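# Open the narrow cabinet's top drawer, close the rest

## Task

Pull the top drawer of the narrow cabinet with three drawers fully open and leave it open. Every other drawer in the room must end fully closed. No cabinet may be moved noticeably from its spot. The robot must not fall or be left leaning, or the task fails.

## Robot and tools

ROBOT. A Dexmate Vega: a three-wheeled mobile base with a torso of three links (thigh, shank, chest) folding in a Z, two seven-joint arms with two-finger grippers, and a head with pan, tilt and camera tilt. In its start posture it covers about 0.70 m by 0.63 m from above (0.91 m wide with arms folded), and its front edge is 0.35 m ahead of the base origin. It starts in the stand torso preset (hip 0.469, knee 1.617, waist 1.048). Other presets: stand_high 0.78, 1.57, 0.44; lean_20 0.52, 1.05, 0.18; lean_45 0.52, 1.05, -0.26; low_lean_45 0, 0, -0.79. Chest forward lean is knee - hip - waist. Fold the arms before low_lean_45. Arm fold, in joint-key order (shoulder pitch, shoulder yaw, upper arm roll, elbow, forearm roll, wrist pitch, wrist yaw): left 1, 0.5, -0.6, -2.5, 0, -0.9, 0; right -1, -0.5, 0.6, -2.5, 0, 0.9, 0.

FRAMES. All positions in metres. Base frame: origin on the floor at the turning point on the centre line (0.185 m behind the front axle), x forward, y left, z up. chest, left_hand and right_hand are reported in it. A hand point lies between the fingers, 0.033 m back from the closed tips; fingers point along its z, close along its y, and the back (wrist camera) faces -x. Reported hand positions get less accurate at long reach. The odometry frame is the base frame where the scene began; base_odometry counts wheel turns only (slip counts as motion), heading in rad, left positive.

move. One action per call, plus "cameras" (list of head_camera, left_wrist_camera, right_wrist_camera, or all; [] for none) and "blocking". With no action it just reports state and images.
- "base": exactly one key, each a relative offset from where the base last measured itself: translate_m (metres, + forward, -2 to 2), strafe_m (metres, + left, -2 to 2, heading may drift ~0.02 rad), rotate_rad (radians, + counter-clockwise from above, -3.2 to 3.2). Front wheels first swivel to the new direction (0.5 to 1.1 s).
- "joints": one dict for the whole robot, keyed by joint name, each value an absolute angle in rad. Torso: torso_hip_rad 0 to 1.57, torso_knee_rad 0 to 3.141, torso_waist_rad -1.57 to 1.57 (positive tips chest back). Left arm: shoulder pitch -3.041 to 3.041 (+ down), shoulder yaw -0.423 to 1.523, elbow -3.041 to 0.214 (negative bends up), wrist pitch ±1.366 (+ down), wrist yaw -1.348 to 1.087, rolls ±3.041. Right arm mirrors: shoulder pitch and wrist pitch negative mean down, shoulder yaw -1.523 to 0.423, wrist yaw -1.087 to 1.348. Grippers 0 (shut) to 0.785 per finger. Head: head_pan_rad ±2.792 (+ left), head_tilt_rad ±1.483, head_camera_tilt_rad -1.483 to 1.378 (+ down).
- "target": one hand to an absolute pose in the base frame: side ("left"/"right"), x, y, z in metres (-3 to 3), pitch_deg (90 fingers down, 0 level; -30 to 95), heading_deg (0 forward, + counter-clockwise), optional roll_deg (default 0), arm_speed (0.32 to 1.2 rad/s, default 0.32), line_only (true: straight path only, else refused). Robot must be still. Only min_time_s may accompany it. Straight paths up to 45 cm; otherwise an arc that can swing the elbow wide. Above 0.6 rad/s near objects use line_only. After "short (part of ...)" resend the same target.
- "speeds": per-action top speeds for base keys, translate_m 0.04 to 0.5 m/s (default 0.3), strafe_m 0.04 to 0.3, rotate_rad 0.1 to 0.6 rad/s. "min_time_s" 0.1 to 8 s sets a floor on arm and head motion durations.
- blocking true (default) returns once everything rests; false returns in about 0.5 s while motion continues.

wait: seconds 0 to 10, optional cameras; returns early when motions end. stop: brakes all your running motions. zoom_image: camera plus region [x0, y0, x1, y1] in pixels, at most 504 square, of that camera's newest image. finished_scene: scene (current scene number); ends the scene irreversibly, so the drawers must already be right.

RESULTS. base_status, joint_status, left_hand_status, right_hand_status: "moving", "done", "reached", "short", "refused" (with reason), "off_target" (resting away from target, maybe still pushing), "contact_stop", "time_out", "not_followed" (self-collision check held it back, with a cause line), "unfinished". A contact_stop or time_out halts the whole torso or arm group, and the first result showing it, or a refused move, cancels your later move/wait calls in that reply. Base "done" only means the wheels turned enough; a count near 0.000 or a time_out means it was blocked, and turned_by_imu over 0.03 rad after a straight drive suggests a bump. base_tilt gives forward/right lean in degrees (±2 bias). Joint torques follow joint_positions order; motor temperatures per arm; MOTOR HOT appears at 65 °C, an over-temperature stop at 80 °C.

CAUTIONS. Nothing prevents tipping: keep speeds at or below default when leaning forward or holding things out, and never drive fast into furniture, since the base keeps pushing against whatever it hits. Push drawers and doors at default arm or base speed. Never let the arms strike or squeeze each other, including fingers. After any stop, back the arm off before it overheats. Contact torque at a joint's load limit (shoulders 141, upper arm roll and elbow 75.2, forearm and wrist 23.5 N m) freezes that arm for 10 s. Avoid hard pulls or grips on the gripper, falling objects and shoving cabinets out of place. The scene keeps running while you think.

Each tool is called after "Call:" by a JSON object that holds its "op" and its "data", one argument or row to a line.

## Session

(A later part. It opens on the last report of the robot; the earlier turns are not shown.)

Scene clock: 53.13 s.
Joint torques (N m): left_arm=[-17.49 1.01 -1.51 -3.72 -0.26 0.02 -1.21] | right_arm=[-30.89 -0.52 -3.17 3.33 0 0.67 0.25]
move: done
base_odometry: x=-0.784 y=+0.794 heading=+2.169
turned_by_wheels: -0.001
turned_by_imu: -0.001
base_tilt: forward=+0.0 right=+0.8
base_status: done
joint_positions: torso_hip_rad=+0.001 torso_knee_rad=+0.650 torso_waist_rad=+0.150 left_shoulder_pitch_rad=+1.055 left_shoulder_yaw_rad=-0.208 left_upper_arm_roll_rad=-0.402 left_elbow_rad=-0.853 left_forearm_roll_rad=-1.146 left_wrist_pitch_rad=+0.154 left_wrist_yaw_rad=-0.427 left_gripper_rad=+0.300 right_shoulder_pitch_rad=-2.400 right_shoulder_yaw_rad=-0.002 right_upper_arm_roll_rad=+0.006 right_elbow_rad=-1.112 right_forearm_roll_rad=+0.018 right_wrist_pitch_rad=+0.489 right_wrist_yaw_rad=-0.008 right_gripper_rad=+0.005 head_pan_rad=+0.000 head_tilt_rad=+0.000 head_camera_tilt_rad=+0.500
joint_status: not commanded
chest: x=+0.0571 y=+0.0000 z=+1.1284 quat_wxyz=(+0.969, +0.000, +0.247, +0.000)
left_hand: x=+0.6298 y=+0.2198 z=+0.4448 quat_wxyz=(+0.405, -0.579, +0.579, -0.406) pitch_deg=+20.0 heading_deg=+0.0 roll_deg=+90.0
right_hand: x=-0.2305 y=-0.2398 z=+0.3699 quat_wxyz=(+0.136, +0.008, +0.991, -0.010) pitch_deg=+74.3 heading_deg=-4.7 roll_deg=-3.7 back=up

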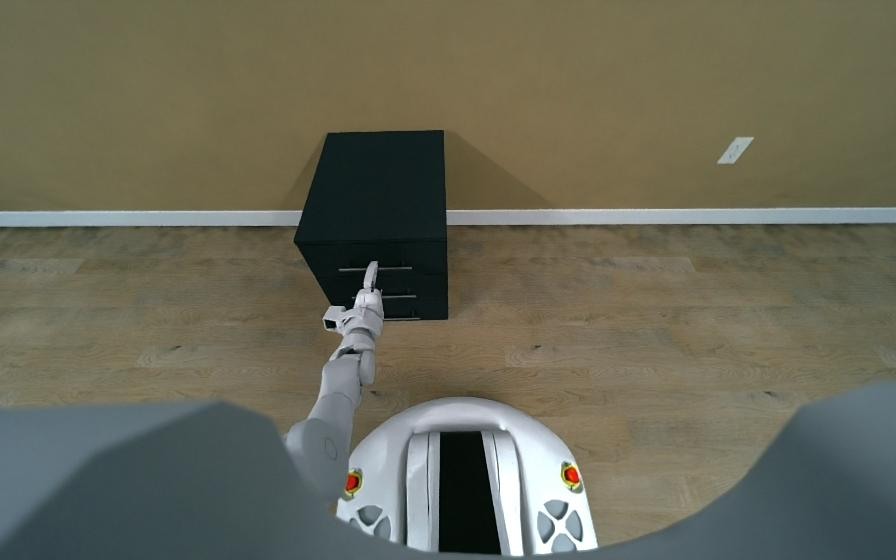

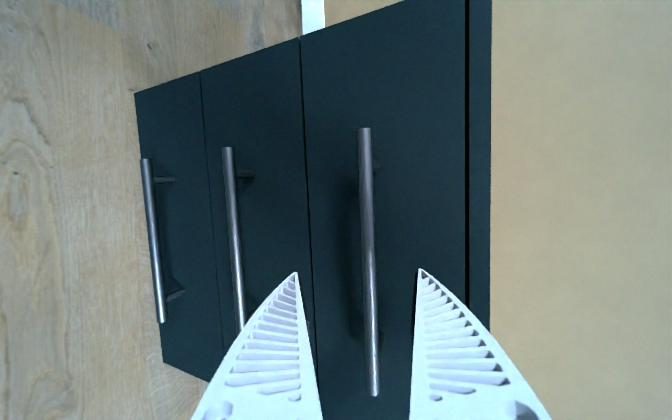

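Call:
{"op": "move", "data": {
  "base": {"translate_m": 0.035},
  "speeds": {"translate_m": 0.06},
  "cameras": ["head_camera", "left_wrist_camera"]
}}

Scene clock: 54.70 s.
Joint torques (N m): left_arm=[-17.62 0.5 -1.26 -3.72 -0.27 -0.06 -1.19] | right_arm=[-30.69 -1.02 -2.99 3.33 0.03 0.69 0.23]
move: done
base_odometry: x=-0.804 y=+0.823 heading=+2.169
turned_by_wheels: -0.001
turned_by_imu: -0.001
base_tilt: forward=+0.1 right=+0.8
base_status: done
joint_positions: torso_hip_rad=+0.001 torso_knee_rad=+0.650 torso_waist_rad=+0.150 left_shoulder_pitch_rad=+1.055 left_shoulder_yaw_rad=-0.208 left_upper_arm_roll_rad=-0.402 left_elbow_rad=-0.853 left_forearm_roll_rad=-1.146 left_wrist_pitch_rad=+0.153 left_wrist_yaw_rad=-0.427 left_gripper_rad=+0.300 right_shoulder_pitch_rad=-2.400 right_shoulder_yaw_rad=-0.002 right_upper_arm_roll_rad=+0.006 right_elbow_rad=-1.112 right_forearm_roll_rad=+0.018 right_wrist_pitch_rad=+0.489 right_wrist_yaw_rad=-0.008 right_gripper_rad=+0.005 head_pan_rad=+0.000 head_tilt_rad=+0.000 head_camera_tilt_rad=+0.500
joint_status: not commanded
chest: x=+0.0571 y=+0.0000 z=+1.1284 quat_wxyz=(+0.969, +0.000, +0.247, +0.000)
left_hand: x=+0.6298 y=+0.2198 z=+0.4448 quat_wxyz=(+0.405, -0.579, +0.579, -0.406) pitch_deg=+20.0 heading_deg=+0.0 roll_deg=+90.0
right_hand: x=-0.2305 y=-0.2397 z=+0.3699 quat_wxyz=(+0.136, +0.008, +0.991, -0.010) pitch_deg=+74.3 heading_deg=-4.6 roll_deg=-3.7 back=up

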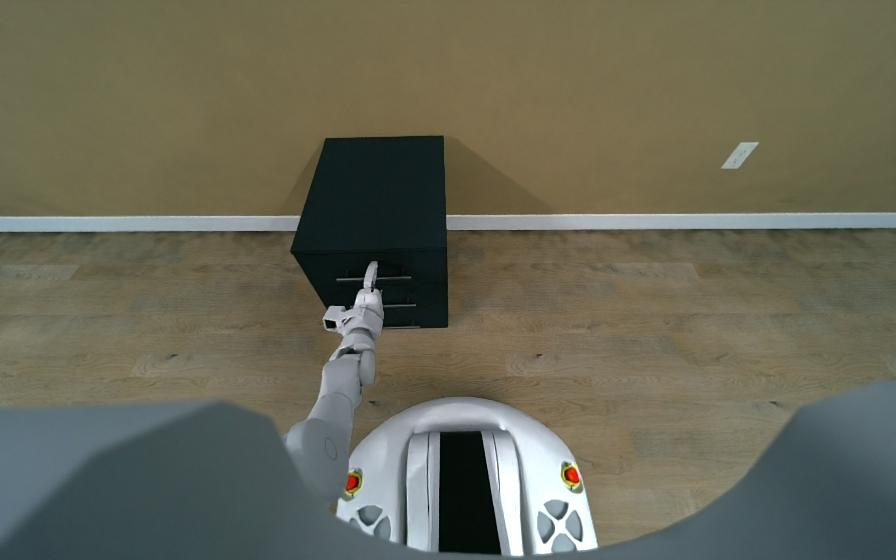

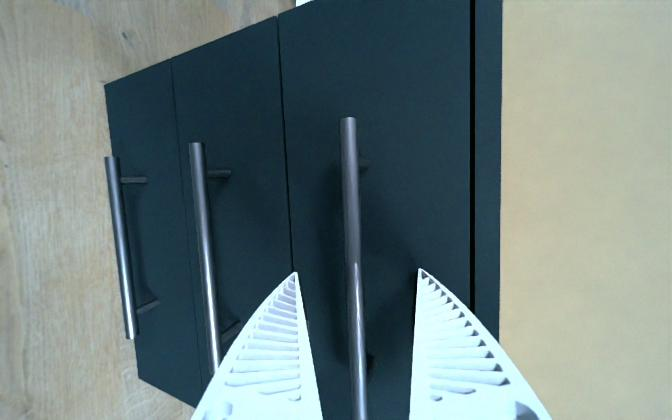

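Call:
{"op": "move", "data": {
  "base": {"translate_m": 0.012},
  "speeds": {"translate_m": 0.05}
}}

Call:
{"op": "move", "data": {
  "joints": {"left_gripper_rad": 0.02},
  "cameras": ["head_camera", "left_wrist_camera"]
}}

Scene clock: 55.97 s.
Joint torques (N m): left_arm=[-19.8 0.61 -0.4 -3.73 0.11 -0.06 1.08] | right_arm=[-30.52 -1.02 -2.87 3.39 0.02 0.73 0.21]
move: done
base_odometry: x=-0.810 y=+0.833 heading=+2.168
turned_by_wheels: -0.001
turned_by_imu: +0.000
base_tilt: forward=+0.0 right=+0.8
base_status: done
joint_positions: torso_hip_rad=+0.001 torso_knee_rad=+0.650 torso_waist_rad=+0.150 left_shoulder_pitch_rad=+1.055 left_shoulder_yaw_rad=-0.208 left_upper_arm_roll_rad=-0.402 left_elbow_rad=-0.853 left_forearm_roll_rad=-1.146 left_wrist_pitch_rad=+0.153 left_wrist_yaw_rad=-0.428 left_gripper_rad=+0.300 right_shoulder_pitch_rad=-2.400 right_shoulder_yaw_rad=-0.002 right_upper_arm_roll_rad=+0.006 right_elbow_rad=-1.112 right_forearm_roll_rad=+0.018 right_wrist_pitch_rad=+0.489 right_wrist_yaw_rad=-0.008 right_gripper_rad=+0.005 head_pan_rad=+0.000 head_tilt_rad=+0.000 head_camera_tilt_rad=+0.500
joint_status: not commanded
chest: x=+0.0569 y=+0.0000 z=+1.1284 quat_wxyz=(+0.969, +0.000, +0.247, +0.000)
left_hand: x=+0.6299 y=+0.2199 z=+0.4453 quat_wxyz=(+0.406, -0.579, +0.579, -0.406) pitch_deg=+20.0 heading_deg=+0.0 roll_deg=+90.0
right_hand: x=-0.2305 y=-0.2397 z=+0.3698 quat_wxyz=(+0.136, +0.008, +0.991, -0.010) pitch_deg=+74.3 heading_deg=-4.6 roll_deg=-3.7 back=up
pictures: none

Scene clock: 56.80 s.
Joint torques (N m): left_arm=[-19.68 0.07 -0.24 -6.71 -0.37 0.06 -2.78] | right_arm=[-30.73 -0.99 -2.93 3.41 0.03 0.78 0.22]
move: done
base_odometry: x=-0.810 y=+0.833 heading=+2.168
turned_by_wheels: +0.000
turned_by_imu: +0.000
base_tilt: forward=+0.0 right=+0.7
base_status: not commanded
joint_positions: torso_hip_rad=+0.001 torso_knee_rad=+0.650 torso_waist_rad=+0.150 left_shoulder_pitch_rad=+1.055 left_shoulder_yaw_rad=-0.208 left_upper_arm_roll_rad=-0.402 left_elbow_rad=-0.853 left_forearm_roll_rad=-1.146 left_wrist_pitch_rad=+0.153 left_wrist_yaw_rad=-0.426 left_gripper_rad=+0.020 right_shoulder_pitch_rad=-2.400 right_shoulder_yaw_rad=-0.002 right_upper_arm_roll_rad=+0.006 right_elbow_rad=-1.112 right_forearm_roll_rad=+0.018 right_wrist_pitch_rad=+0.489 right_wrist_yaw_rad=-0.008 right_gripper_rad=+0.005 head_pan_rad=+0.000 head_tilt_rad=+0.000 head_camera_tilt_rad=+0.500
joint_status: all done
chest: x=+0.0572 y=+0.0000 z=+1.1284 quat_wxyz=(+0.969, +0.000, +0.247, +0.000)
left_hand: x=+0.6296 y=+0.2198 z=+0.4444 quat_wxyz=(+0.405, -0.580, +0.580, -0.405) pitch_deg=+20.1 heading_deg=+0.0 roll_deg=+90.0
right_hand: x=-0.2305 y=-0.2397 z=+0.3699 quat_wxyz=(+0.136, +0.008, +0.991, -0.010) pitch_deg=+74.3 heading_deg=-4.6 roll_deg=-3.7 back=up

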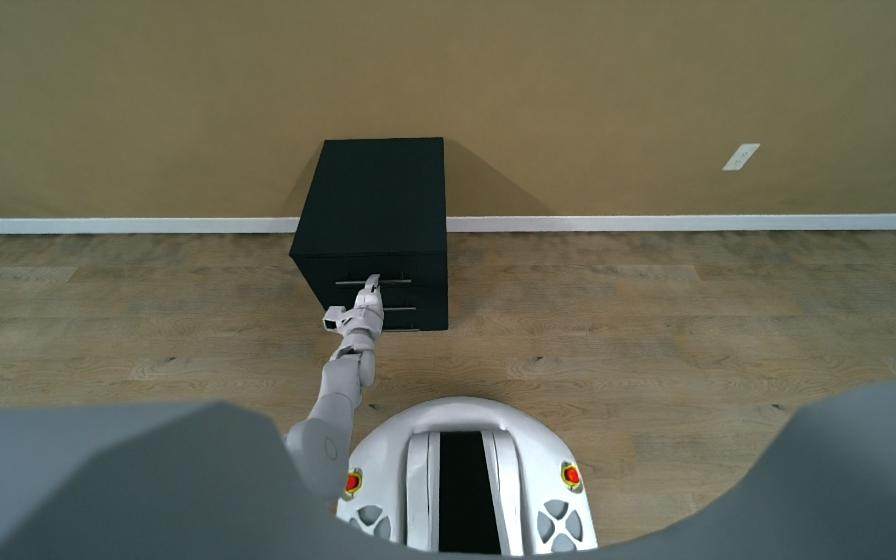

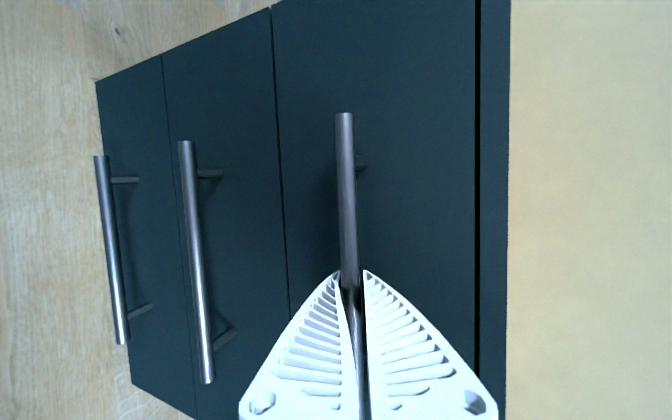

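Call:
{"op": "move", "data": {
  "base": {"translate_m": -0.15},
  "speeds": {"translate_m": 0.1},
  "cameras": ["head_camera", "left_wrist_camera"]
}}

Scene clock: 59.37 s.
Joint torques (N m): left_arm=[-14.76 0.21 -0.32 -3.81 -0.2 0.05 -0.84] | right_arm=[-30.5 -1.09 -2.95 3.4 0.02 0.57 0.26]
move: done
base_odometry: x=-0.726 y=+0.709 heading=+2.169
turned_by_wheels: +0.001
turned_by_imu: +0.002
base_tilt: forward=+0.1 right=+0.7
base_status: done
joint_positions: torso_hip_rad=+0.001 torso_knee_rad=+0.650 torso_waist_rad=+0.150 left_shoulder_pitch_rad=+1.054 left_shoulder_yaw_rad=-0.208 left_upper_arm_roll_rad=-0.402 left_elbow_rad=-0.853 left_forearm_roll_rad=-1.146 left_wrist_pitch_rad=+0.153 left_wrist_yaw_rad=-0.427 left_gripper_rad=+0.020 right_shoulder_pitch_rad=-2.400 right_shoulder_yaw_rad=-0.002 right_upper_arm_roll_rad=+0.006 right_elbow_rad=-1.112 right_forearm_roll_rad=+0.018 right_wrist_pitch_rad=+0.489 right_wrist_yaw_rad=-0.008 right_gripper_rad=+0.005 head_pan_rad=+0.000 head_tilt_rad=+0.000 head_camera_tilt_rad=+0.500
joint_status: not commanded
chest: x=+0.0571 y=+0.0000 z=+1.1284 quat_wxyz=(+0.969, +0.000, +0.247, +0.000)
left_hand: x=+0.6299 y=+0.2199 z=+0.4450 quat_wxyz=(+0.405, -0.579, +0.579, -0.406) pitch_deg=+20.0 heading_deg=+0.0 roll_deg=+90.0
right_hand: x=-0.2305 y=-0.2397 z=+0.3699 quat_wxyz=(+0.136, +0.008, +0.991, -0.010) pitch_deg=+74.3 heading_deg=-4.6 roll_deg=-3.7 back=up

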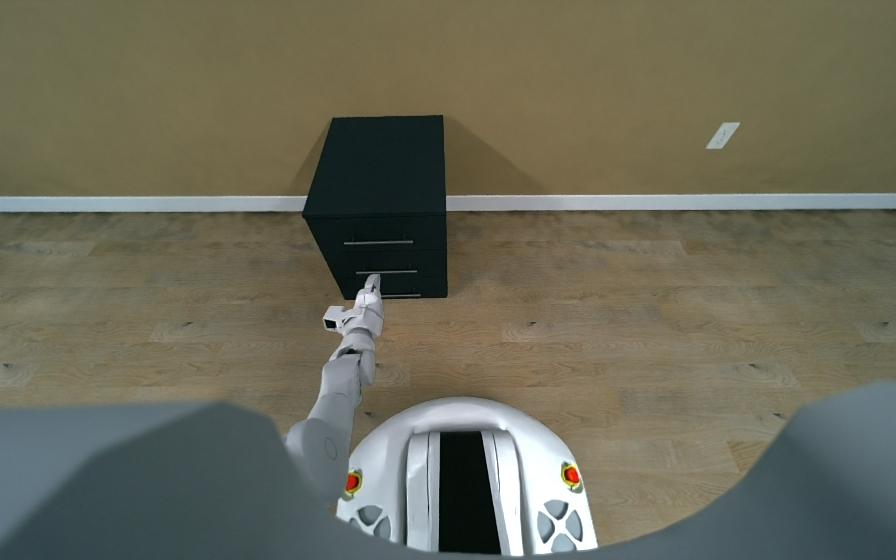

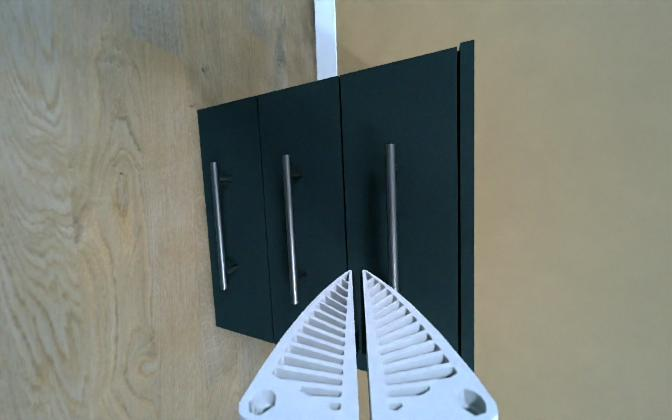

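Call:
{"op": "move", "data": {
  "joints": {"left_gripper_rad": 0.1}
}}

Call:
{"op": "move", "data": {
  "target": {"side": "left", "x": 0.6, "y": 0.22, "z": 0.56, "pitch_deg": 70, "heading_deg": 0, "roll_deg": -90, "arm_speed": 0.5},
  "cameras": ["head_camera", "left_wrist_camera"]
}}

Scene clock: 60.97 s.
Joint torques (N m): left_arm=[-14.97 0.13 -0.35 -3.88 -0.19 0.04 -0.83] | right_arm=[-30.46 -0.96 -2.94 3.39 0.02 0.48 0.29]
move: done
base_odometry: x=-0.726 y=+0.709 heading=+2.169
turned_by_wheels: +0.000
turned_by_imu: +0.000
base_tilt: forward=+0.1 right=+0.7
base_status: not commanded
joint_positions: torso_hip_rad=+0.001 torso_knee_rad=+0.650 torso_waist_rad=+0.150 left_shoulder_pitch_rad=+1.054 left_shoulder_yaw_rad=-0.208 left_upper_arm_roll_rad=-0.402 left_elbow_rad=-0.853 left_forearm_roll_rad=-1.146 left_wrist_pitch_rad=+0.153 left_wrist_yaw_rad=-0.427 left_gripper_rad=+0.100 right_shoulder_pitch_rad=-2.400 right_shoulder_yaw_rad=-0.002 right_upper_arm_roll_rad=+0.006 right_elbow_rad=-1.112 right_forearm_roll_rad=+0.018 right_wrist_pitch_rad=+0.489 right_wrist_yaw_rad=-0.008 right_gripper_rad=+0.005 head_pan_rad=+0.000 head_tilt_rad=+0.000 head_camera_tilt_rad=+0.500
joint_status: all done
chest: x=+0.0571 y=+0.0000 z=+1.1284 quat_wxyz=(+0.969, +0.000, +0.247, +0.000)
left_hand: x=+0.6299 y=+0.2199 z=+0.4450 quat_wxyz=(+0.405, -0.579, +0.579, -0.406) pitch_deg=+20.0 heading_deg=+0.0 roll_deg=+90.0
right_hand: x=-0.2305 y=-0.2397 z=+0.3699 quat_wxyz=(+0.136, +0.008, +0.991, -0.010) pitch_deg=+74.3 heading_deg=-4.6 roll_deg=-3.7 back=up
pictures: none

Scene clock: 65.80 s.
Joint torques (N m): left_arm=[-28.01 5.03 -8.54 -3.91 1.24 0.16 -0.14] | right_arm=[-30.54 -0.52 -2.77 3.49 0.03 0.83 0.32]
move: done
base_odometry: x=-0.726 y=+0.709 heading=+2.169
turned_by_wheels: +0.000
turned_by_imu: +0.000
base_tilt: forward=+0.0 right=+0.7
base_status: not commanded
joint_positions: torso_hip_rad=+0.001 torso_knee_rad=+0.650 torso_waist_rad=+0.150 left_shoulder_pitch_rad=+0.539 left_shoulder_yaw_rad=+0.803 left_upper_arm_roll_rad=+0.984 left_elbow_rad=-1.805 left_forearm_roll_rad=-2.545 left_wrist_pitch_rad=-0.817 left_wrist_yaw_rad=+1.083 left_gripper_rad=+0.100 right_shoulder_pitch_rad=-2.400 right_shoulder_yaw_rad=-0.002 right_upper_arm_roll_rad=+0.006 right_elbow_rad=-1.112 right_forearm_roll_rad=+0.018 right_wrist_pitch_rad=+0.489 right_wrist_yaw_rad=-0.008 right_gripper_rad=+0.005 head_pan_rad=+0.000 head_tilt_rad=+0.000 head_camera_tilt_rad=+0.500
joint_status: not commanded
chest: x=+0.0571 y=+0.0000 z=+1.1284 quat_wxyz=(+0.969, +0.000, +0.247, +0.000)
left_hand: x=+0.6025 y=+0.2198 z=+0.5609 quat_wxyz=(+0.125, -0.696, +0.696, -0.125) pitch_deg=+69.6 heading_deg=+0.0 roll_deg=+90.0
left_hand_status: reached (checked arc [no straight line was possible; over the whole arc the hand travels 0.65 m to end 0.12 m from its start, up to 0.27 m off the straight line; left_wrist_yaw_rad turns most, 1.51 rad; on the way or at its end the hand turns up to 50 deg from its attitude at the start], planned for 3.4 s): 3 mm and 0.4 deg off.
right_hand: x=-0.2305 y=-0.2397 z=+0.3699 quat_wxyz=(+0.136, +0.008, +0.991, -0.010) pitch_deg=+74.3 heading_deg=-4.6 roll_deg=-3.7 back=up

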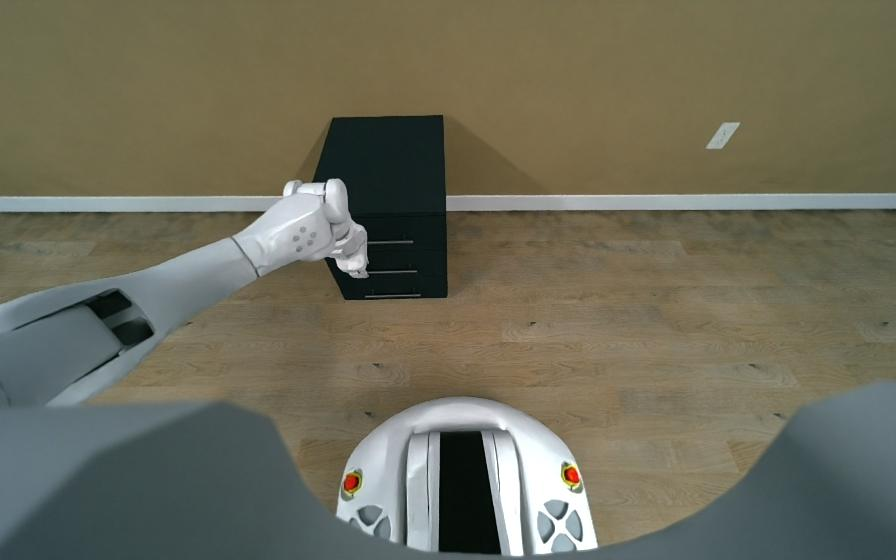

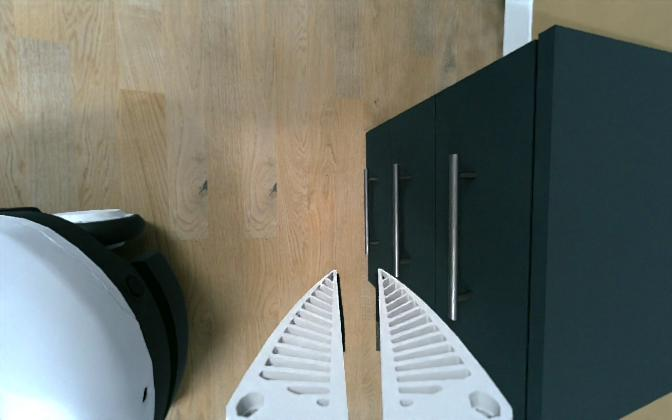

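Call:
{"op": "move", "data": {
  "base": {"translate_m": 0.185},
  "speeds": {"translate_m": 0.15},
  "cameras": ["head_camera", "left_wrist_camera"]
}}

Scene clock: 68.37 s.
Joint torques (N m): left_arm=[-27.53 5.3 -8.41 -4.07 1.28 0.2 -0.14] | right_arm=[-30.61 -0.48 -2.78 3.45 0.06 0.72 0.3]
move: done
base_odometry: x=-0.830 y=+0.862 heading=+2.168
turned_by_wheels: -0.001
turned_by_imu: -0.002
base_tilt: forward=+0.1 right=+0.7
base_status: done
joint_positions: torso_hip_rad=+0.001 torso_knee_rad=+0.650 torso_waist_rad=+0.150 left_shoulder_pitch_rad=+0.538 left_shoulder_yaw_rad=+0.806 left_upper_arm_roll_rad=+0.987 left_elbow_rad=-1.808 left_forearm_roll_rad=-2.548 left_wrist_pitch_rad=-0.820 left_wrist_yaw_rad=+1.087 left_gripper_rad=+0.100 right_shoulder_pitch_rad=-2.400 right_shoulder_yaw_rad=-0.002 right_upper_arm_roll_rad=+0.006 right_elbow_rad=-1.112 right_forearm_roll_rad=+0.018 right_wrist_pitch_rad=+0.489 right_wrist_yaw_rad=-0.008 right_gripper_rad=+0.005 head_pan_rad=+0.000 head_tilt_rad=+0.000 head_camera_tilt_rad=+0.500
joint_status: not commanded
chest: x=+0.0571 y=+0.0000 z=+1.1284 quat_wxyz=(+0.969, +0.000, +0.247, +0.000)
left_hand: x=+0.6000 y=+0.2200 z=+0.5599 quat_wxyz=(+0.123, -0.696, +0.696, -0.123) pitch_deg=+70.0 heading_deg=+0.0 roll_deg=+90.0
right_hand: x=-0.2305 y=-0.2397 z=+0.3699 quat_wxyz=(+0.136, +0.008, +0.991, -0.010) pitch_deg=+74.3 heading_deg=-4.6 roll_deg=-3.7 back=up

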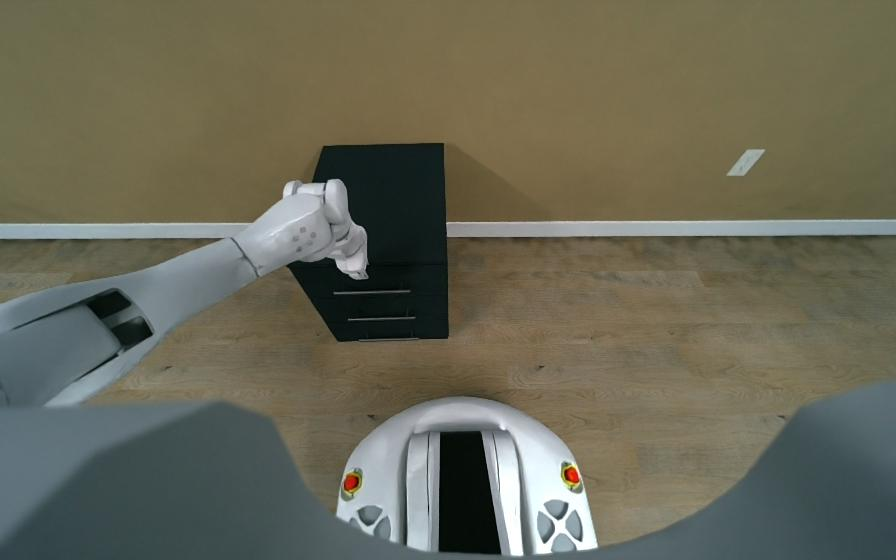

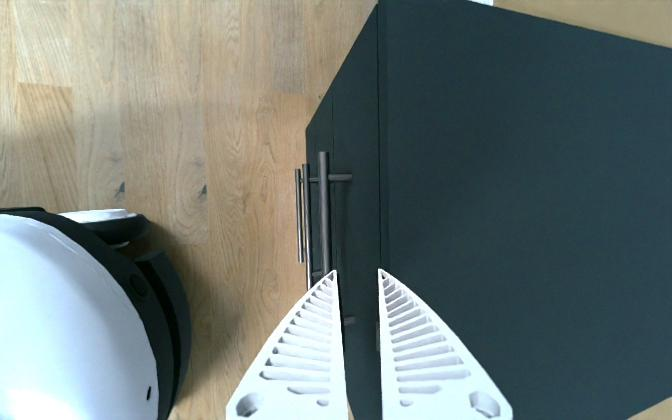

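Call:
{"op": "move", "data": {
  "target": {"side": "left", "x": 0.602, "y": 0.22, "z": 0.50, "pitch_deg": 70, "heading_deg": 0, "roll_deg": 90},
  "cameras": ["left_wrist_camera"]
}}

Scene clock: 71.00 s.
Joint torques (N m): left_arm=[-17.28 -0.03 -7.63 -3.08 1.14 0.25 -0.67] | right_arm=[-30.76 -0.47 -2.89 3.68 0.03 0.77 0.29]
move: done
base_odometry: x=-0.830 y=+0.862 heading=+2.168
turned_by_wheels: +0.000
turned_by_imu: +0.000
base_tilt: forward=+0.1 right=+0.8
base_status: not commanded
joint_positions: torso_hip_rad=+0.001 torso_knee_rad=+0.650 torso_waist_rad=+0.150 left_shoulder_pitch_rad=+0.575 left_shoulder_yaw_rad=+0.721 left_upper_arm_roll_rad=+1.004 left_elbow_rad=-1.619 left_forearm_roll_rad=-2.571 left_wrist_pitch_rad=-0.727 left_wrist_yaw_rad=+0.947 left_gripper_rad=+0.100 right_shoulder_pitch_rad=-2.400 right_shoulder_yaw_rad=-0.002 right_upper_arm_roll_rad=+0.006 right_elbow_rad=-1.112 right_forearm_roll_rad=+0.018 right_wrist_pitch_rad=+0.489 right_wrist_yaw_rad=-0.008 right_gripper_rad=+0.005 head_pan_rad=+0.000 head_tilt_rad=+0.000 head_camera_tilt_rad=+0.500
joint_status: not commanded
chest: x=+0.0571 y=+0.0000 z=+1.1284 quat_wxyz=(+0.969, +0.000, +0.247, +0.000)
left_hand: x=+0.6021 y=+0.2201 z=+0.5012 quat_wxyz=(+0.123, -0.696, +0.696, -0.123) pitch_deg=+70.0 heading_deg=+0.0 roll_deg=-90.0
left_hand_status: reached (straight line, planned for 0.9 s): 1 mm and 0.0 deg off.
right_hand: x=-0.2305 y=-0.2397 z=+0.3699 quat_wxyz=(+0.136, +0.008, +0.991, -0.010) pitch_deg=+74.3 heading_deg=-4.6 roll_deg=-3.7 back=up

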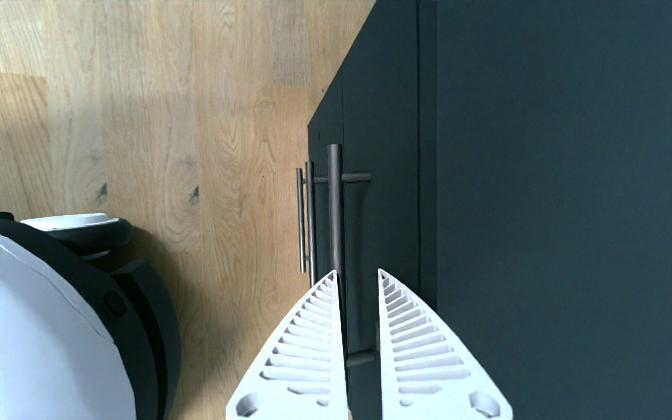

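Call:
{"op": "move", "data": {
  "target": {"side": "left", "x": 0.602, "y": 0.22, "z": 0.447, "pitch_deg": 70, "heading_deg": 0, "roll_deg": 90},
  "cameras": ["left_wrist_camera"]
}}

Scene clock: 73.37 s.
Joint torques (N m): left_arm=[-17.41 -0.4 -6.63 -2.98 0.98 0.24 -0.66] | right_arm=[-30.94 -0.04 -2.84 3.63 -0.03 0.87 0.3]
move: done
base_odometry: x=-0.830 y=+0.862 heading=+2.168
turned_by_wheels: +0.000
turned_by_imu: +0.000
base_tilt: forward=+0.1 right=+0.7
base_status: not commanded
joint_positions: torso_hip_rad=+0.001 torso_knee_rad=+0.650 torso_waist_rad=+0.150 left_shoulder_pitch_rad=+0.592 left_shoulder_yaw_rad=+0.628 left_upper_arm_roll_rad=+1.022 left_elbow_rad=-1.410 left_forearm_roll_rad=-2.593 left_wrist_pitch_rad=-0.628 left_wrist_yaw_rad=+0.820 left_gripper_rad=+0.100 right_shoulder_pitch_rad=-2.400 right_shoulder_yaw_rad=-0.002 right_upper_arm_roll_rad=+0.006 right_elbow_rad=-1.112 right_forearm_roll_rad=+0.018 right_wrist_pitch_rad=+0.489 right_wrist_yaw_rad=-0.008 right_gripper_rad=+0.005 head_pan_rad=+0.000 head_tilt_rad=+0.000 head_camera_tilt_rad=+0.500
joint_status: not commanded
chest: x=+0.0571 y=+0.0000 z=+1.1284 quat_wxyz=(+0.969, +0.000, +0.247, +0.000)
left_hand: x=+0.6022 y=+0.2201 z=+0.4481 quat_wxyz=(+0.123, -0.696, +0.696, -0.123) pitch_deg=+70.0 heading_deg=+0.0 roll_deg=-90.0
left_hand_status: reached (straight line, planned for 1.0 s): 1 mm and 0.0 deg off.
right_hand: x=-0.2305 y=-0.2397 z=+0.3699 quat_wxyz=(+0.136, +0.008, +0.991, -0.010) pitch_deg=+74.3 heading_deg=-4.6 roll_deg=-3.7 back=up

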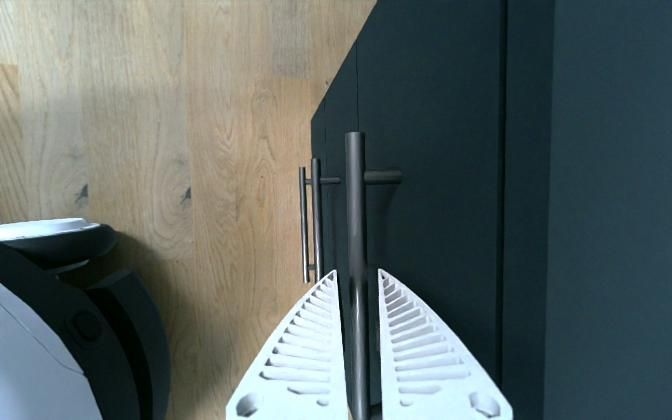

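Call:
{"op": "move", "data": {
  "joints": {"left_gripper_rad": 0.02}
}}

Call:
{"op": "move", "data": {
  "base": {"translate_m": -0.15},
  "speeds": {"translate_m": 0.1},
  "cameras": ["head_camera", "left_wrist_camera"]
}}

Scene clock: 74.07 s.
Joint torques (N m): left_arm=[-17.34 -0.86 -6.56 -3.34 0.77 0.36 -0.36] | right_arm=[-30.9 0 -2.9 3.57 0.01 0.94 0.32]
move: done
base_odometry: x=-0.830 y=+0.862 heading=+2.168
turned_by_wheels: +0.000
turned_by_imu: +0.000
base_tilt: forward=+0.1 right=+0.7
base_status: not commanded
joint_positions: torso_hip_rad=+0.001 torso_knee_rad=+0.650 torso_waist_rad=+0.150 left_shoulder_pitch_rad=+0.592 left_shoulder_yaw_rad=+0.627 left_upper_arm_roll_rad=+1.022 left_elbow_rad=-1.407 left_forearm_roll_rad=-2.593 left_wrist_pitch_rad=-0.626 left_wrist_yaw_rad=+0.818 left_gripper_rad=+0.020 right_shoulder_pitch_rad=-2.400 right_shoulder_yaw_rad=-0.002 right_upper_arm_roll_rad=+0.006 right_elbow_rad=-1.112 right_forearm_roll_rad=+0.018 right_wrist_pitch_rad=+0.489 right_wrist_yaw_rad=-0.008 right_gripper_rad=+0.005 head_pan_rad=+0.000 head_tilt_rad=+0.000 head_camera_tilt_rad=+0.500
joint_status: all done
chest: x=+0.0571 y=+0.0000 z=+1.1284 quat_wxyz=(+0.969, +0.000, +0.247, +0.000)
left_hand: x=+0.6021 y=+0.2202 z=+0.4473 quat_wxyz=(+0.123, -0.696, +0.696, -0.123) pitch_deg=+70.0 heading_deg=+0.0 roll_deg=-90.0
right_hand: x=-0.2305 y=-0.2397 z=+0.3699 quat_wxyz=(+0.136, +0.008, +0.991, -0.010) pitch_deg=+74.3 heading_deg=-4.6 roll_deg=-3.7 back=up
pictures: none

Scene clock: 76.43 s.
Joint torques (N m): left_arm=[-15.84 -0.12 -5.84 -2.42 0.89 0.37 -0.08] | right_arm=[-30.49 0.06 -2.82 3.38 0.01 0.99 0.29]
move: done
base_odometry: x=-0.746 y=+0.738 heading=+2.169
turned_by_wheels: +0.001
turned_by_imu: +0.002
base_tilt: forward=+0.1 right=+0.7
base_status: done
joint_positions: torso_hip_rad=+0.001 torso_knee_rad=+0.650 torso_waist_rad=+0.150 left_shoulder_pitch_rad=+0.592 left_shoulder_yaw_rad=+0.627 left_upper_arm_roll_rad=+1.022 left_elbow_rad=-1.406 left_forearm_roll_rad=-2.593 left_wrist_pitch_rad=-0.626 left_wrist_yaw_rad=+0.817 left_gripper_rad=+0.020 right_shoulder_pitch_rad=-2.400 right_shoulder_yaw_rad=-0.002 right_upper_arm_roll_rad=+0.006 right_elbow_rad=-1.112 right_forearm_roll_rad=+0.018 right_wrist_pitch_rad=+0.489 right_wrist_yaw_rad=-0.008 right_gripper_rad=+0.005 head_pan_rad=+0.000 head_tilt_rad=+0.000 head_camera_tilt_rad=+0.500
joint_status: not commanded
chest: x=+0.0570 y=+0.0000 z=+1.1284 quat_wxyz=(+0.969, +0.000, +0.247, +0.000)
left_hand: x=+0.6022 y=+0.2201 z=+0.4473 quat_wxyz=(+0.123, -0.696, +0.696, -0.123) pitch_deg=+70.0 heading_deg=+0.0 roll_deg=+90.0
right_hand: x=-0.2305 y=-0.2397 z=+0.3698 quat_wxyz=(+0.136, +0.008, +0.991, -0.010) pitch_deg=+74.3 heading_deg=-4.6 roll_deg=-3.7 back=up

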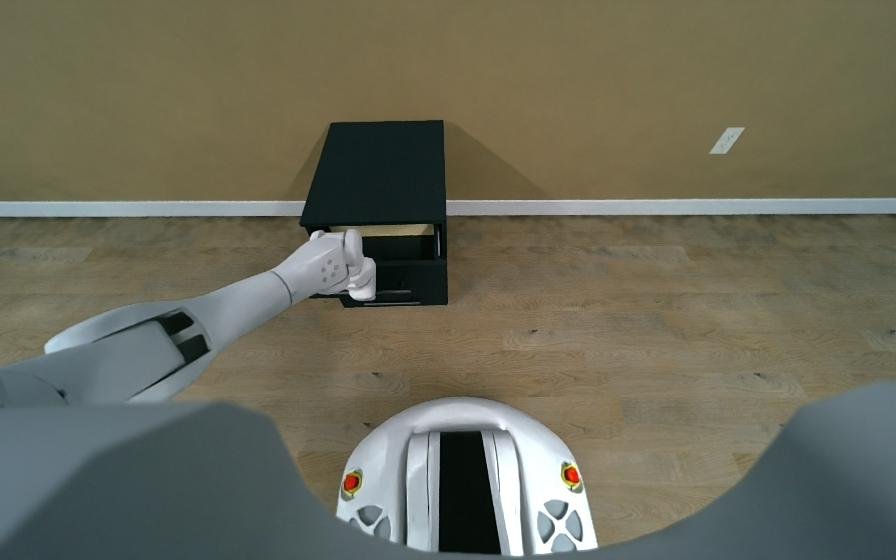

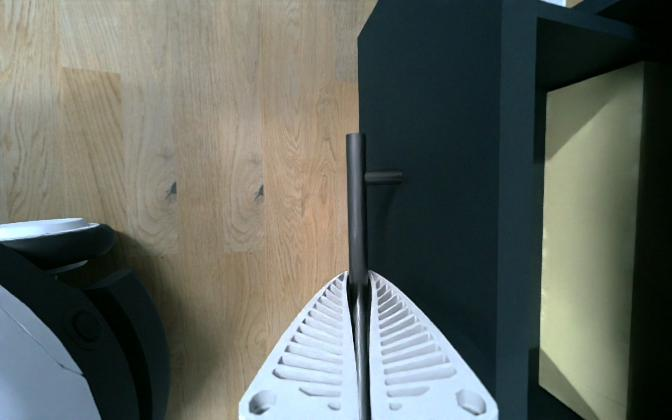

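Call:
{"op": "move", "data": {
  "base": {"translate_m": -0.15},
  "speeds": {"translate_m": 0.1},
  "cameras": ["head_camera", "left_wrist_camera"]
}}

Call:
{"op": "move", "data": {
  "base": {"translate_m": -0.04},
  "speeds": {"translate_m": 0.05},
  "cameras": ["head_camera", "left_wrist_camera"]
}}

Scene clock: 79.17 s.
Joint torques (N m): left_arm=[-16.04 0.55 -5.98 -3.51 0.69 0.12 -0.06] | right_arm=[-30.54 -0.24 -2.75 3.4 0.03 1.03 0.32]
move: done
base_odometry: x=-0.661 y=+0.614 heading=+2.168
turned_by_wheels: -0.001
turned_by_imu: -0.002
base_tilt: forward=+0.0 right=+0.7
base_status: done
joint_positions: torso_hip_rad=+0.001 torso_knee_rad=+0.650 torso_waist_rad=+0.150 left_shoulder_pitch_rad=+0.592 left_shoulder_yaw_rad=+0.627 left_upper_arm_roll_rad=+1.022 left_elbow_rad=-1.406 left_forearm_roll_rad=-2.593 left_wrist_pitch_rad=-0.626 left_wrist_yaw_rad=+0.817 left_gripper_rad=+0.020 right_shoulder_pitch_rad=-2.400 right_shoulder_yaw_rad=-0.002 right_upper_arm_roll_rad=+0.006 right_elbow_rad=-1.112 right_forearm_roll_rad=+0.018 right_wrist_pitch_rad=+0.489 right_wrist_yaw_rad=-0.008 right_gripper_rad=+0.005 head_pan_rad=+0.000 head_tilt_rad=+0.000 head_camera_tilt_rad=+0.500
joint_status: not commanded
chest: x=+0.0570 y=+0.0000 z=+1.1284 quat_wxyz=(+0.969, +0.000, +0.247, +0.000)
left_hand: x=+0.6022 y=+0.2201 z=+0.4472 quat_wxyz=(+0.123, -0.696, +0.696, -0.123) pitch_deg=+70.0 heading_deg=+0.0 roll_deg=-90.0
right_hand: x=-0.2305 y=-0.2397 z=+0.3698 quat_wxyz=(+0.136, +0.008, +0.991, -0.010) pitch_deg=+74.3 heading_deg=-4.6 roll_deg=-3.7 back=up

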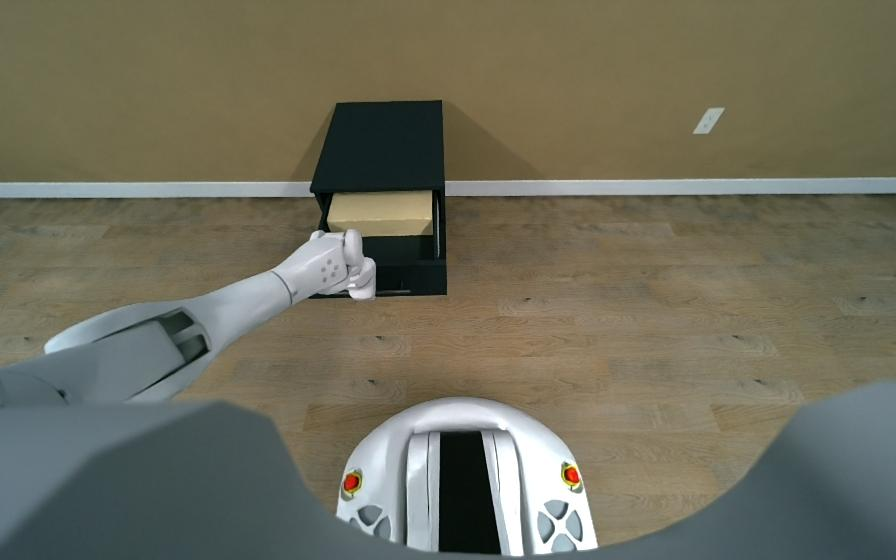

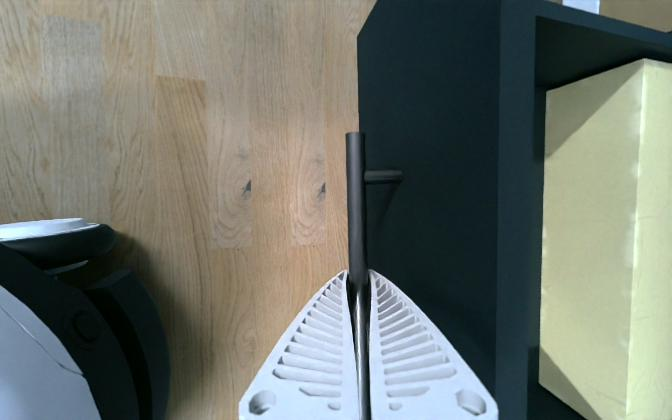

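Scene clock: 80.70 s.
Joint torques (N m): left_arm=[-15.61 0.48 -5.84 -3.63 0.76 0.16 -0.35] | right_arm=[-30.3 -0.19 -2.79 3.51 0.01 1 0.33]
move: done
base_odometry: x=-0.639 y=+0.581 heading=+2.167
turned_by_wheels: -0.001
turned_by_imu: -0.001
base_tilt: forward=+0.0 right=+0.7
base_status: done
joint_positions: torso_hip_rad=+0.001 torso_knee_rad=+0.650 torso_waist_rad=+0.150 left_shoulder_pitch_rad=+0.592 left_shoulder_yaw_rad=+0.627 left_upper_arm_roll_rad=+1.022 left_elbow_rad=-1.406 left_forearm_roll_rad=-2.593 left_wrist_pitch_rad=-0.626 left_wrist_yaw_rad=+0.817 left_gripper_rad=+0.020 right_shoulder_pitch_rad=-2.400 right_shoulder_yaw_rad=-0.002 right_upper_arm_roll_rad=+0.006 right_elbow_rad=-1.112 right_forearm_roll_rad=+0.018 right_wrist_pitch_rad=+0.489 right_wrist_yaw_rad=-0.008 right_gripper_rad=+0.005 head_pan_rad=+0.000 head_tilt_rad=+0.000 head_camera_tilt_rad=+0.500
joint_status: not commanded
chest: x=+0.0570 y=+0.0000 z=+1.1284 quat_wxyz=(+0.969, +0.000, +0.247, +0.000)
left_hand: x=+0.6022 y=+0.2201 z=+0.4472 quat_wxyz=(+0.123, -0.696, +0.696, -0.123) pitch_deg=+70.0 heading_deg=+0.0 roll_deg=-90.0
right_hand: x=-0.2305 y=-0.2397 z=+0.3698 quat_wxyz=(+0.136, +0.008, +0.991, -0.010) pitch_deg=+74.3 heading_deg=-4.6 roll_deg=-3.7 back=up

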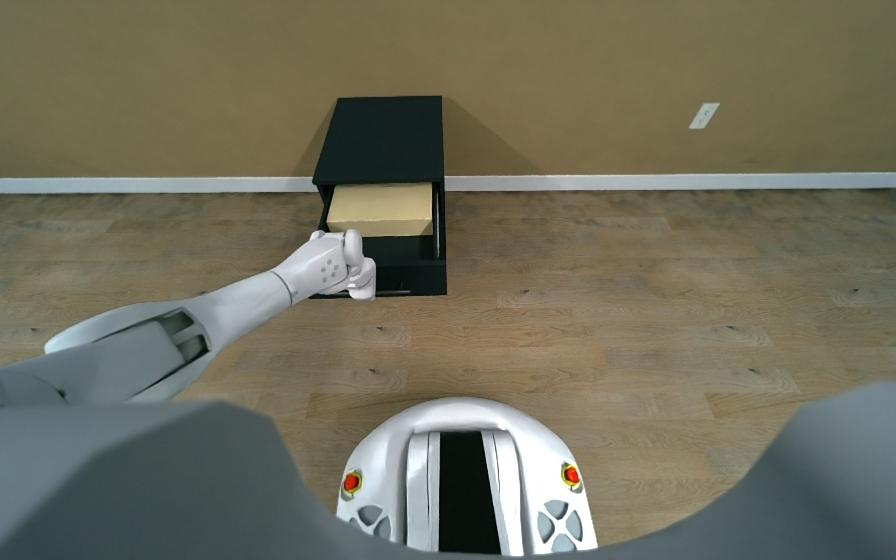

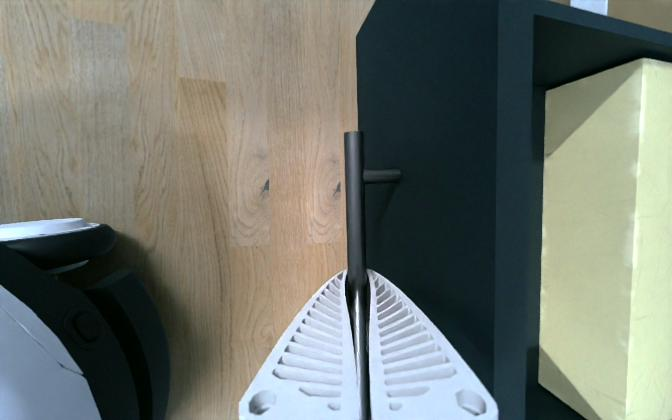

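Call:
{"op": "move", "data": {
  "base": {"translate_m": -0.04},
  "speeds": {"translate_m": 0.05},
  "cameras": ["head_camera", "left_wrist_camera"]
}}

Call:
{"op": "move", "data": {
  "base": {"translate_m": -0.03},
  "speeds": {"translate_m": 0.05},
  "cameras": ["head_camera", "left_wrist_camera"]
}}

Scene clock: 82.40 s.
Joint torques (N m): left_arm=[-15.83 0.43 -5.87 -3.79 -0.74 0.2 1.25] | right_arm=[-30.48 0 -2.84 3.52 0.02 0.98 0.36]
move: done
base_odometry: x=-0.616 y=+0.548 heading=+2.166
turned_by_wheels: -0.001
turned_by_imu: -0.001
base_tilt: forward=+0.0 right=+0.8
base_status: done
joint_positions: torso_hip_rad=+0.001 torso_knee_rad=+0.650 torso_waist_rad=+0.150 left_shoulder_pitch_rad=+0.592 left_shoulder_yaw_rad=+0.627 left_upper_arm_roll_rad=+1.022 left_elbow_rad=-1.406 left_forearm_roll_rad=-2.593 left_wrist_pitch_rad=-0.626 left_wrist_yaw_rad=+0.817 left_gripper_rad=+0.020 right_shoulder_pitch_rad=-2.400 right_shoulder_yaw_rad=-0.002 right_upper_arm_roll_rad=+0.006 right_elbow_rad=-1.112 right_forearm_roll_rad=+0.018 right_wrist_pitch_rad=+0.489 right_wrist_yaw_rad=-0.008 right_gripper_rad=+0.005 head_pan_rad=+0.000 head_tilt_rad=+0.000 head_camera_tilt_rad=+0.500
joint_status: not commanded
chest: x=+0.0571 y=+0.0000 z=+1.1284 quat_wxyz=(+0.969, +0.000, +0.247, +0.000)
left_hand: x=+0.6024 y=+0.2202 z=+0.4473 quat_wxyz=(+0.123, -0.696, +0.696, -0.123) pitch_deg=+69.9 heading_deg=+0.0 roll_deg=-90.0
right_hand: x=-0.2305 y=-0.2397 z=+0.3699 quat_wxyz=(+0.136, +0.008, +0.991, -0.010) pitch_deg=+74.3 heading_deg=-4.6 roll_deg=-3.7 back=up

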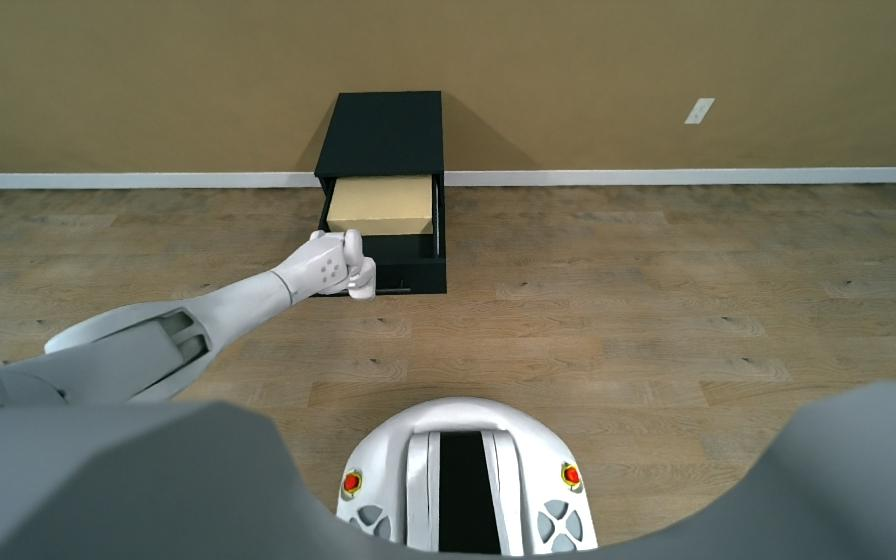

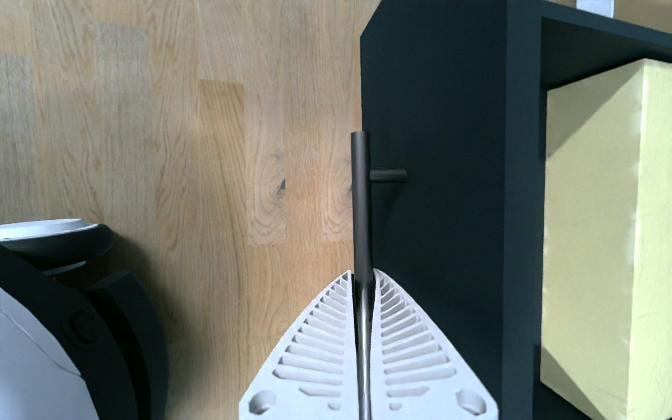

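Scene clock: 83.70 s.
Joint torques (N m): left_arm=[-7.78 0.42 -1.74 -1.89 -0.83 0.41 1.11] | right_arm=[-30.16 -0.24 -2.78 3.61 0.03 1.01 0.38]
move: done
base_odometry: x=-0.600 y=+0.523 heading=+2.165
turned_by_wheels: -0.001
turned_by_imu: -0.001
base_tilt: forward=+0.0 right=+0.7
base_status: done
joint_positions: torso_hip_rad=+0.001 torso_knee_rad=+0.650 torso_waist_rad=+0.150 left_shoulder_pitch_rad=+0.592 left_shoulder_yaw_rad=+0.627 left_upper_arm_roll_rad=+1.022 left_elbow_rad=-1.406 left_forearm_roll_rad=-2.593 left_wrist_pitch_rad=-0.626 left_wrist_yaw_rad=+0.817 left_gripper_rad=+0.020 right_shoulder_pitch_rad=-2.400 right_shoulder_yaw_rad=-0.002 right_upper_arm_roll_rad=+0.006 right_elbow_rad=-1.112 right_forearm_roll_rad=+0.018 right_wrist_pitch_rad=+0.489 right_wrist_yaw_rad=-0.008 right_gripper_rad=+0.005 head_pan_rad=+0.000 head_tilt_rad=+0.000 head_camera_tilt_rad=+0.500
joint_status: not commanded
chest: x=+0.0570 y=+0.0000 z=+1.1284 quat_wxyz=(+0.969, +0.000, +0.247, +0.000)
left_hand: x=+0.6028 y=+0.2201 z=+0.4477 quat_wxyz=(+0.123, -0.696, +0.696, -0.123) pitch_deg=+69.9 heading_deg=+0.0 roll_deg=-90.0
right_hand: x=-0.2305 y=-0.2397 z=+0.3698 quat_wxyz=(+0.136, +0.008, +0.991, -0.010) pitch_deg=+74.3 heading_deg=-4.6 roll_deg=-3.7 back=up

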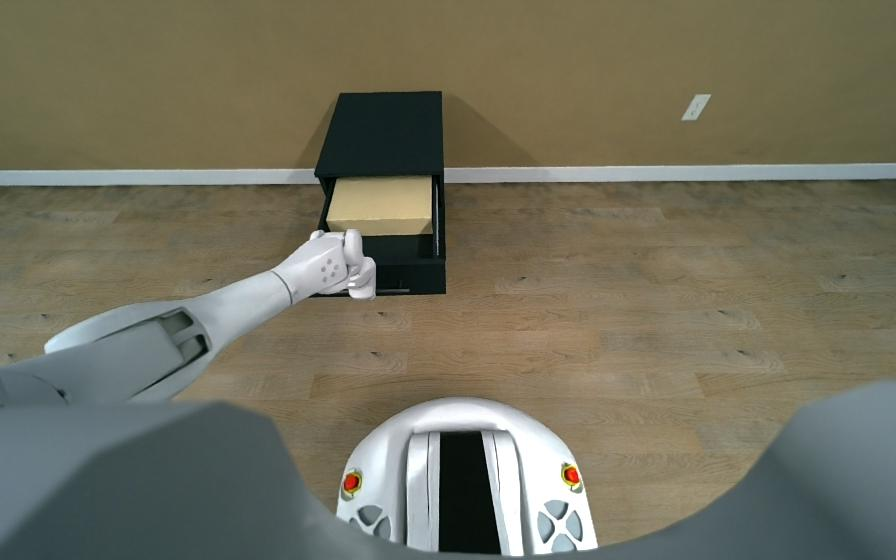

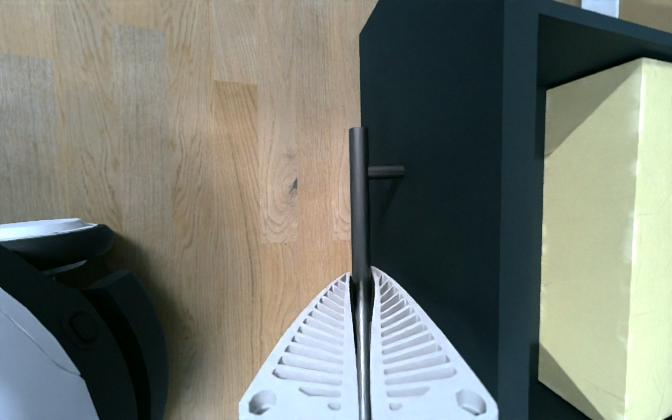

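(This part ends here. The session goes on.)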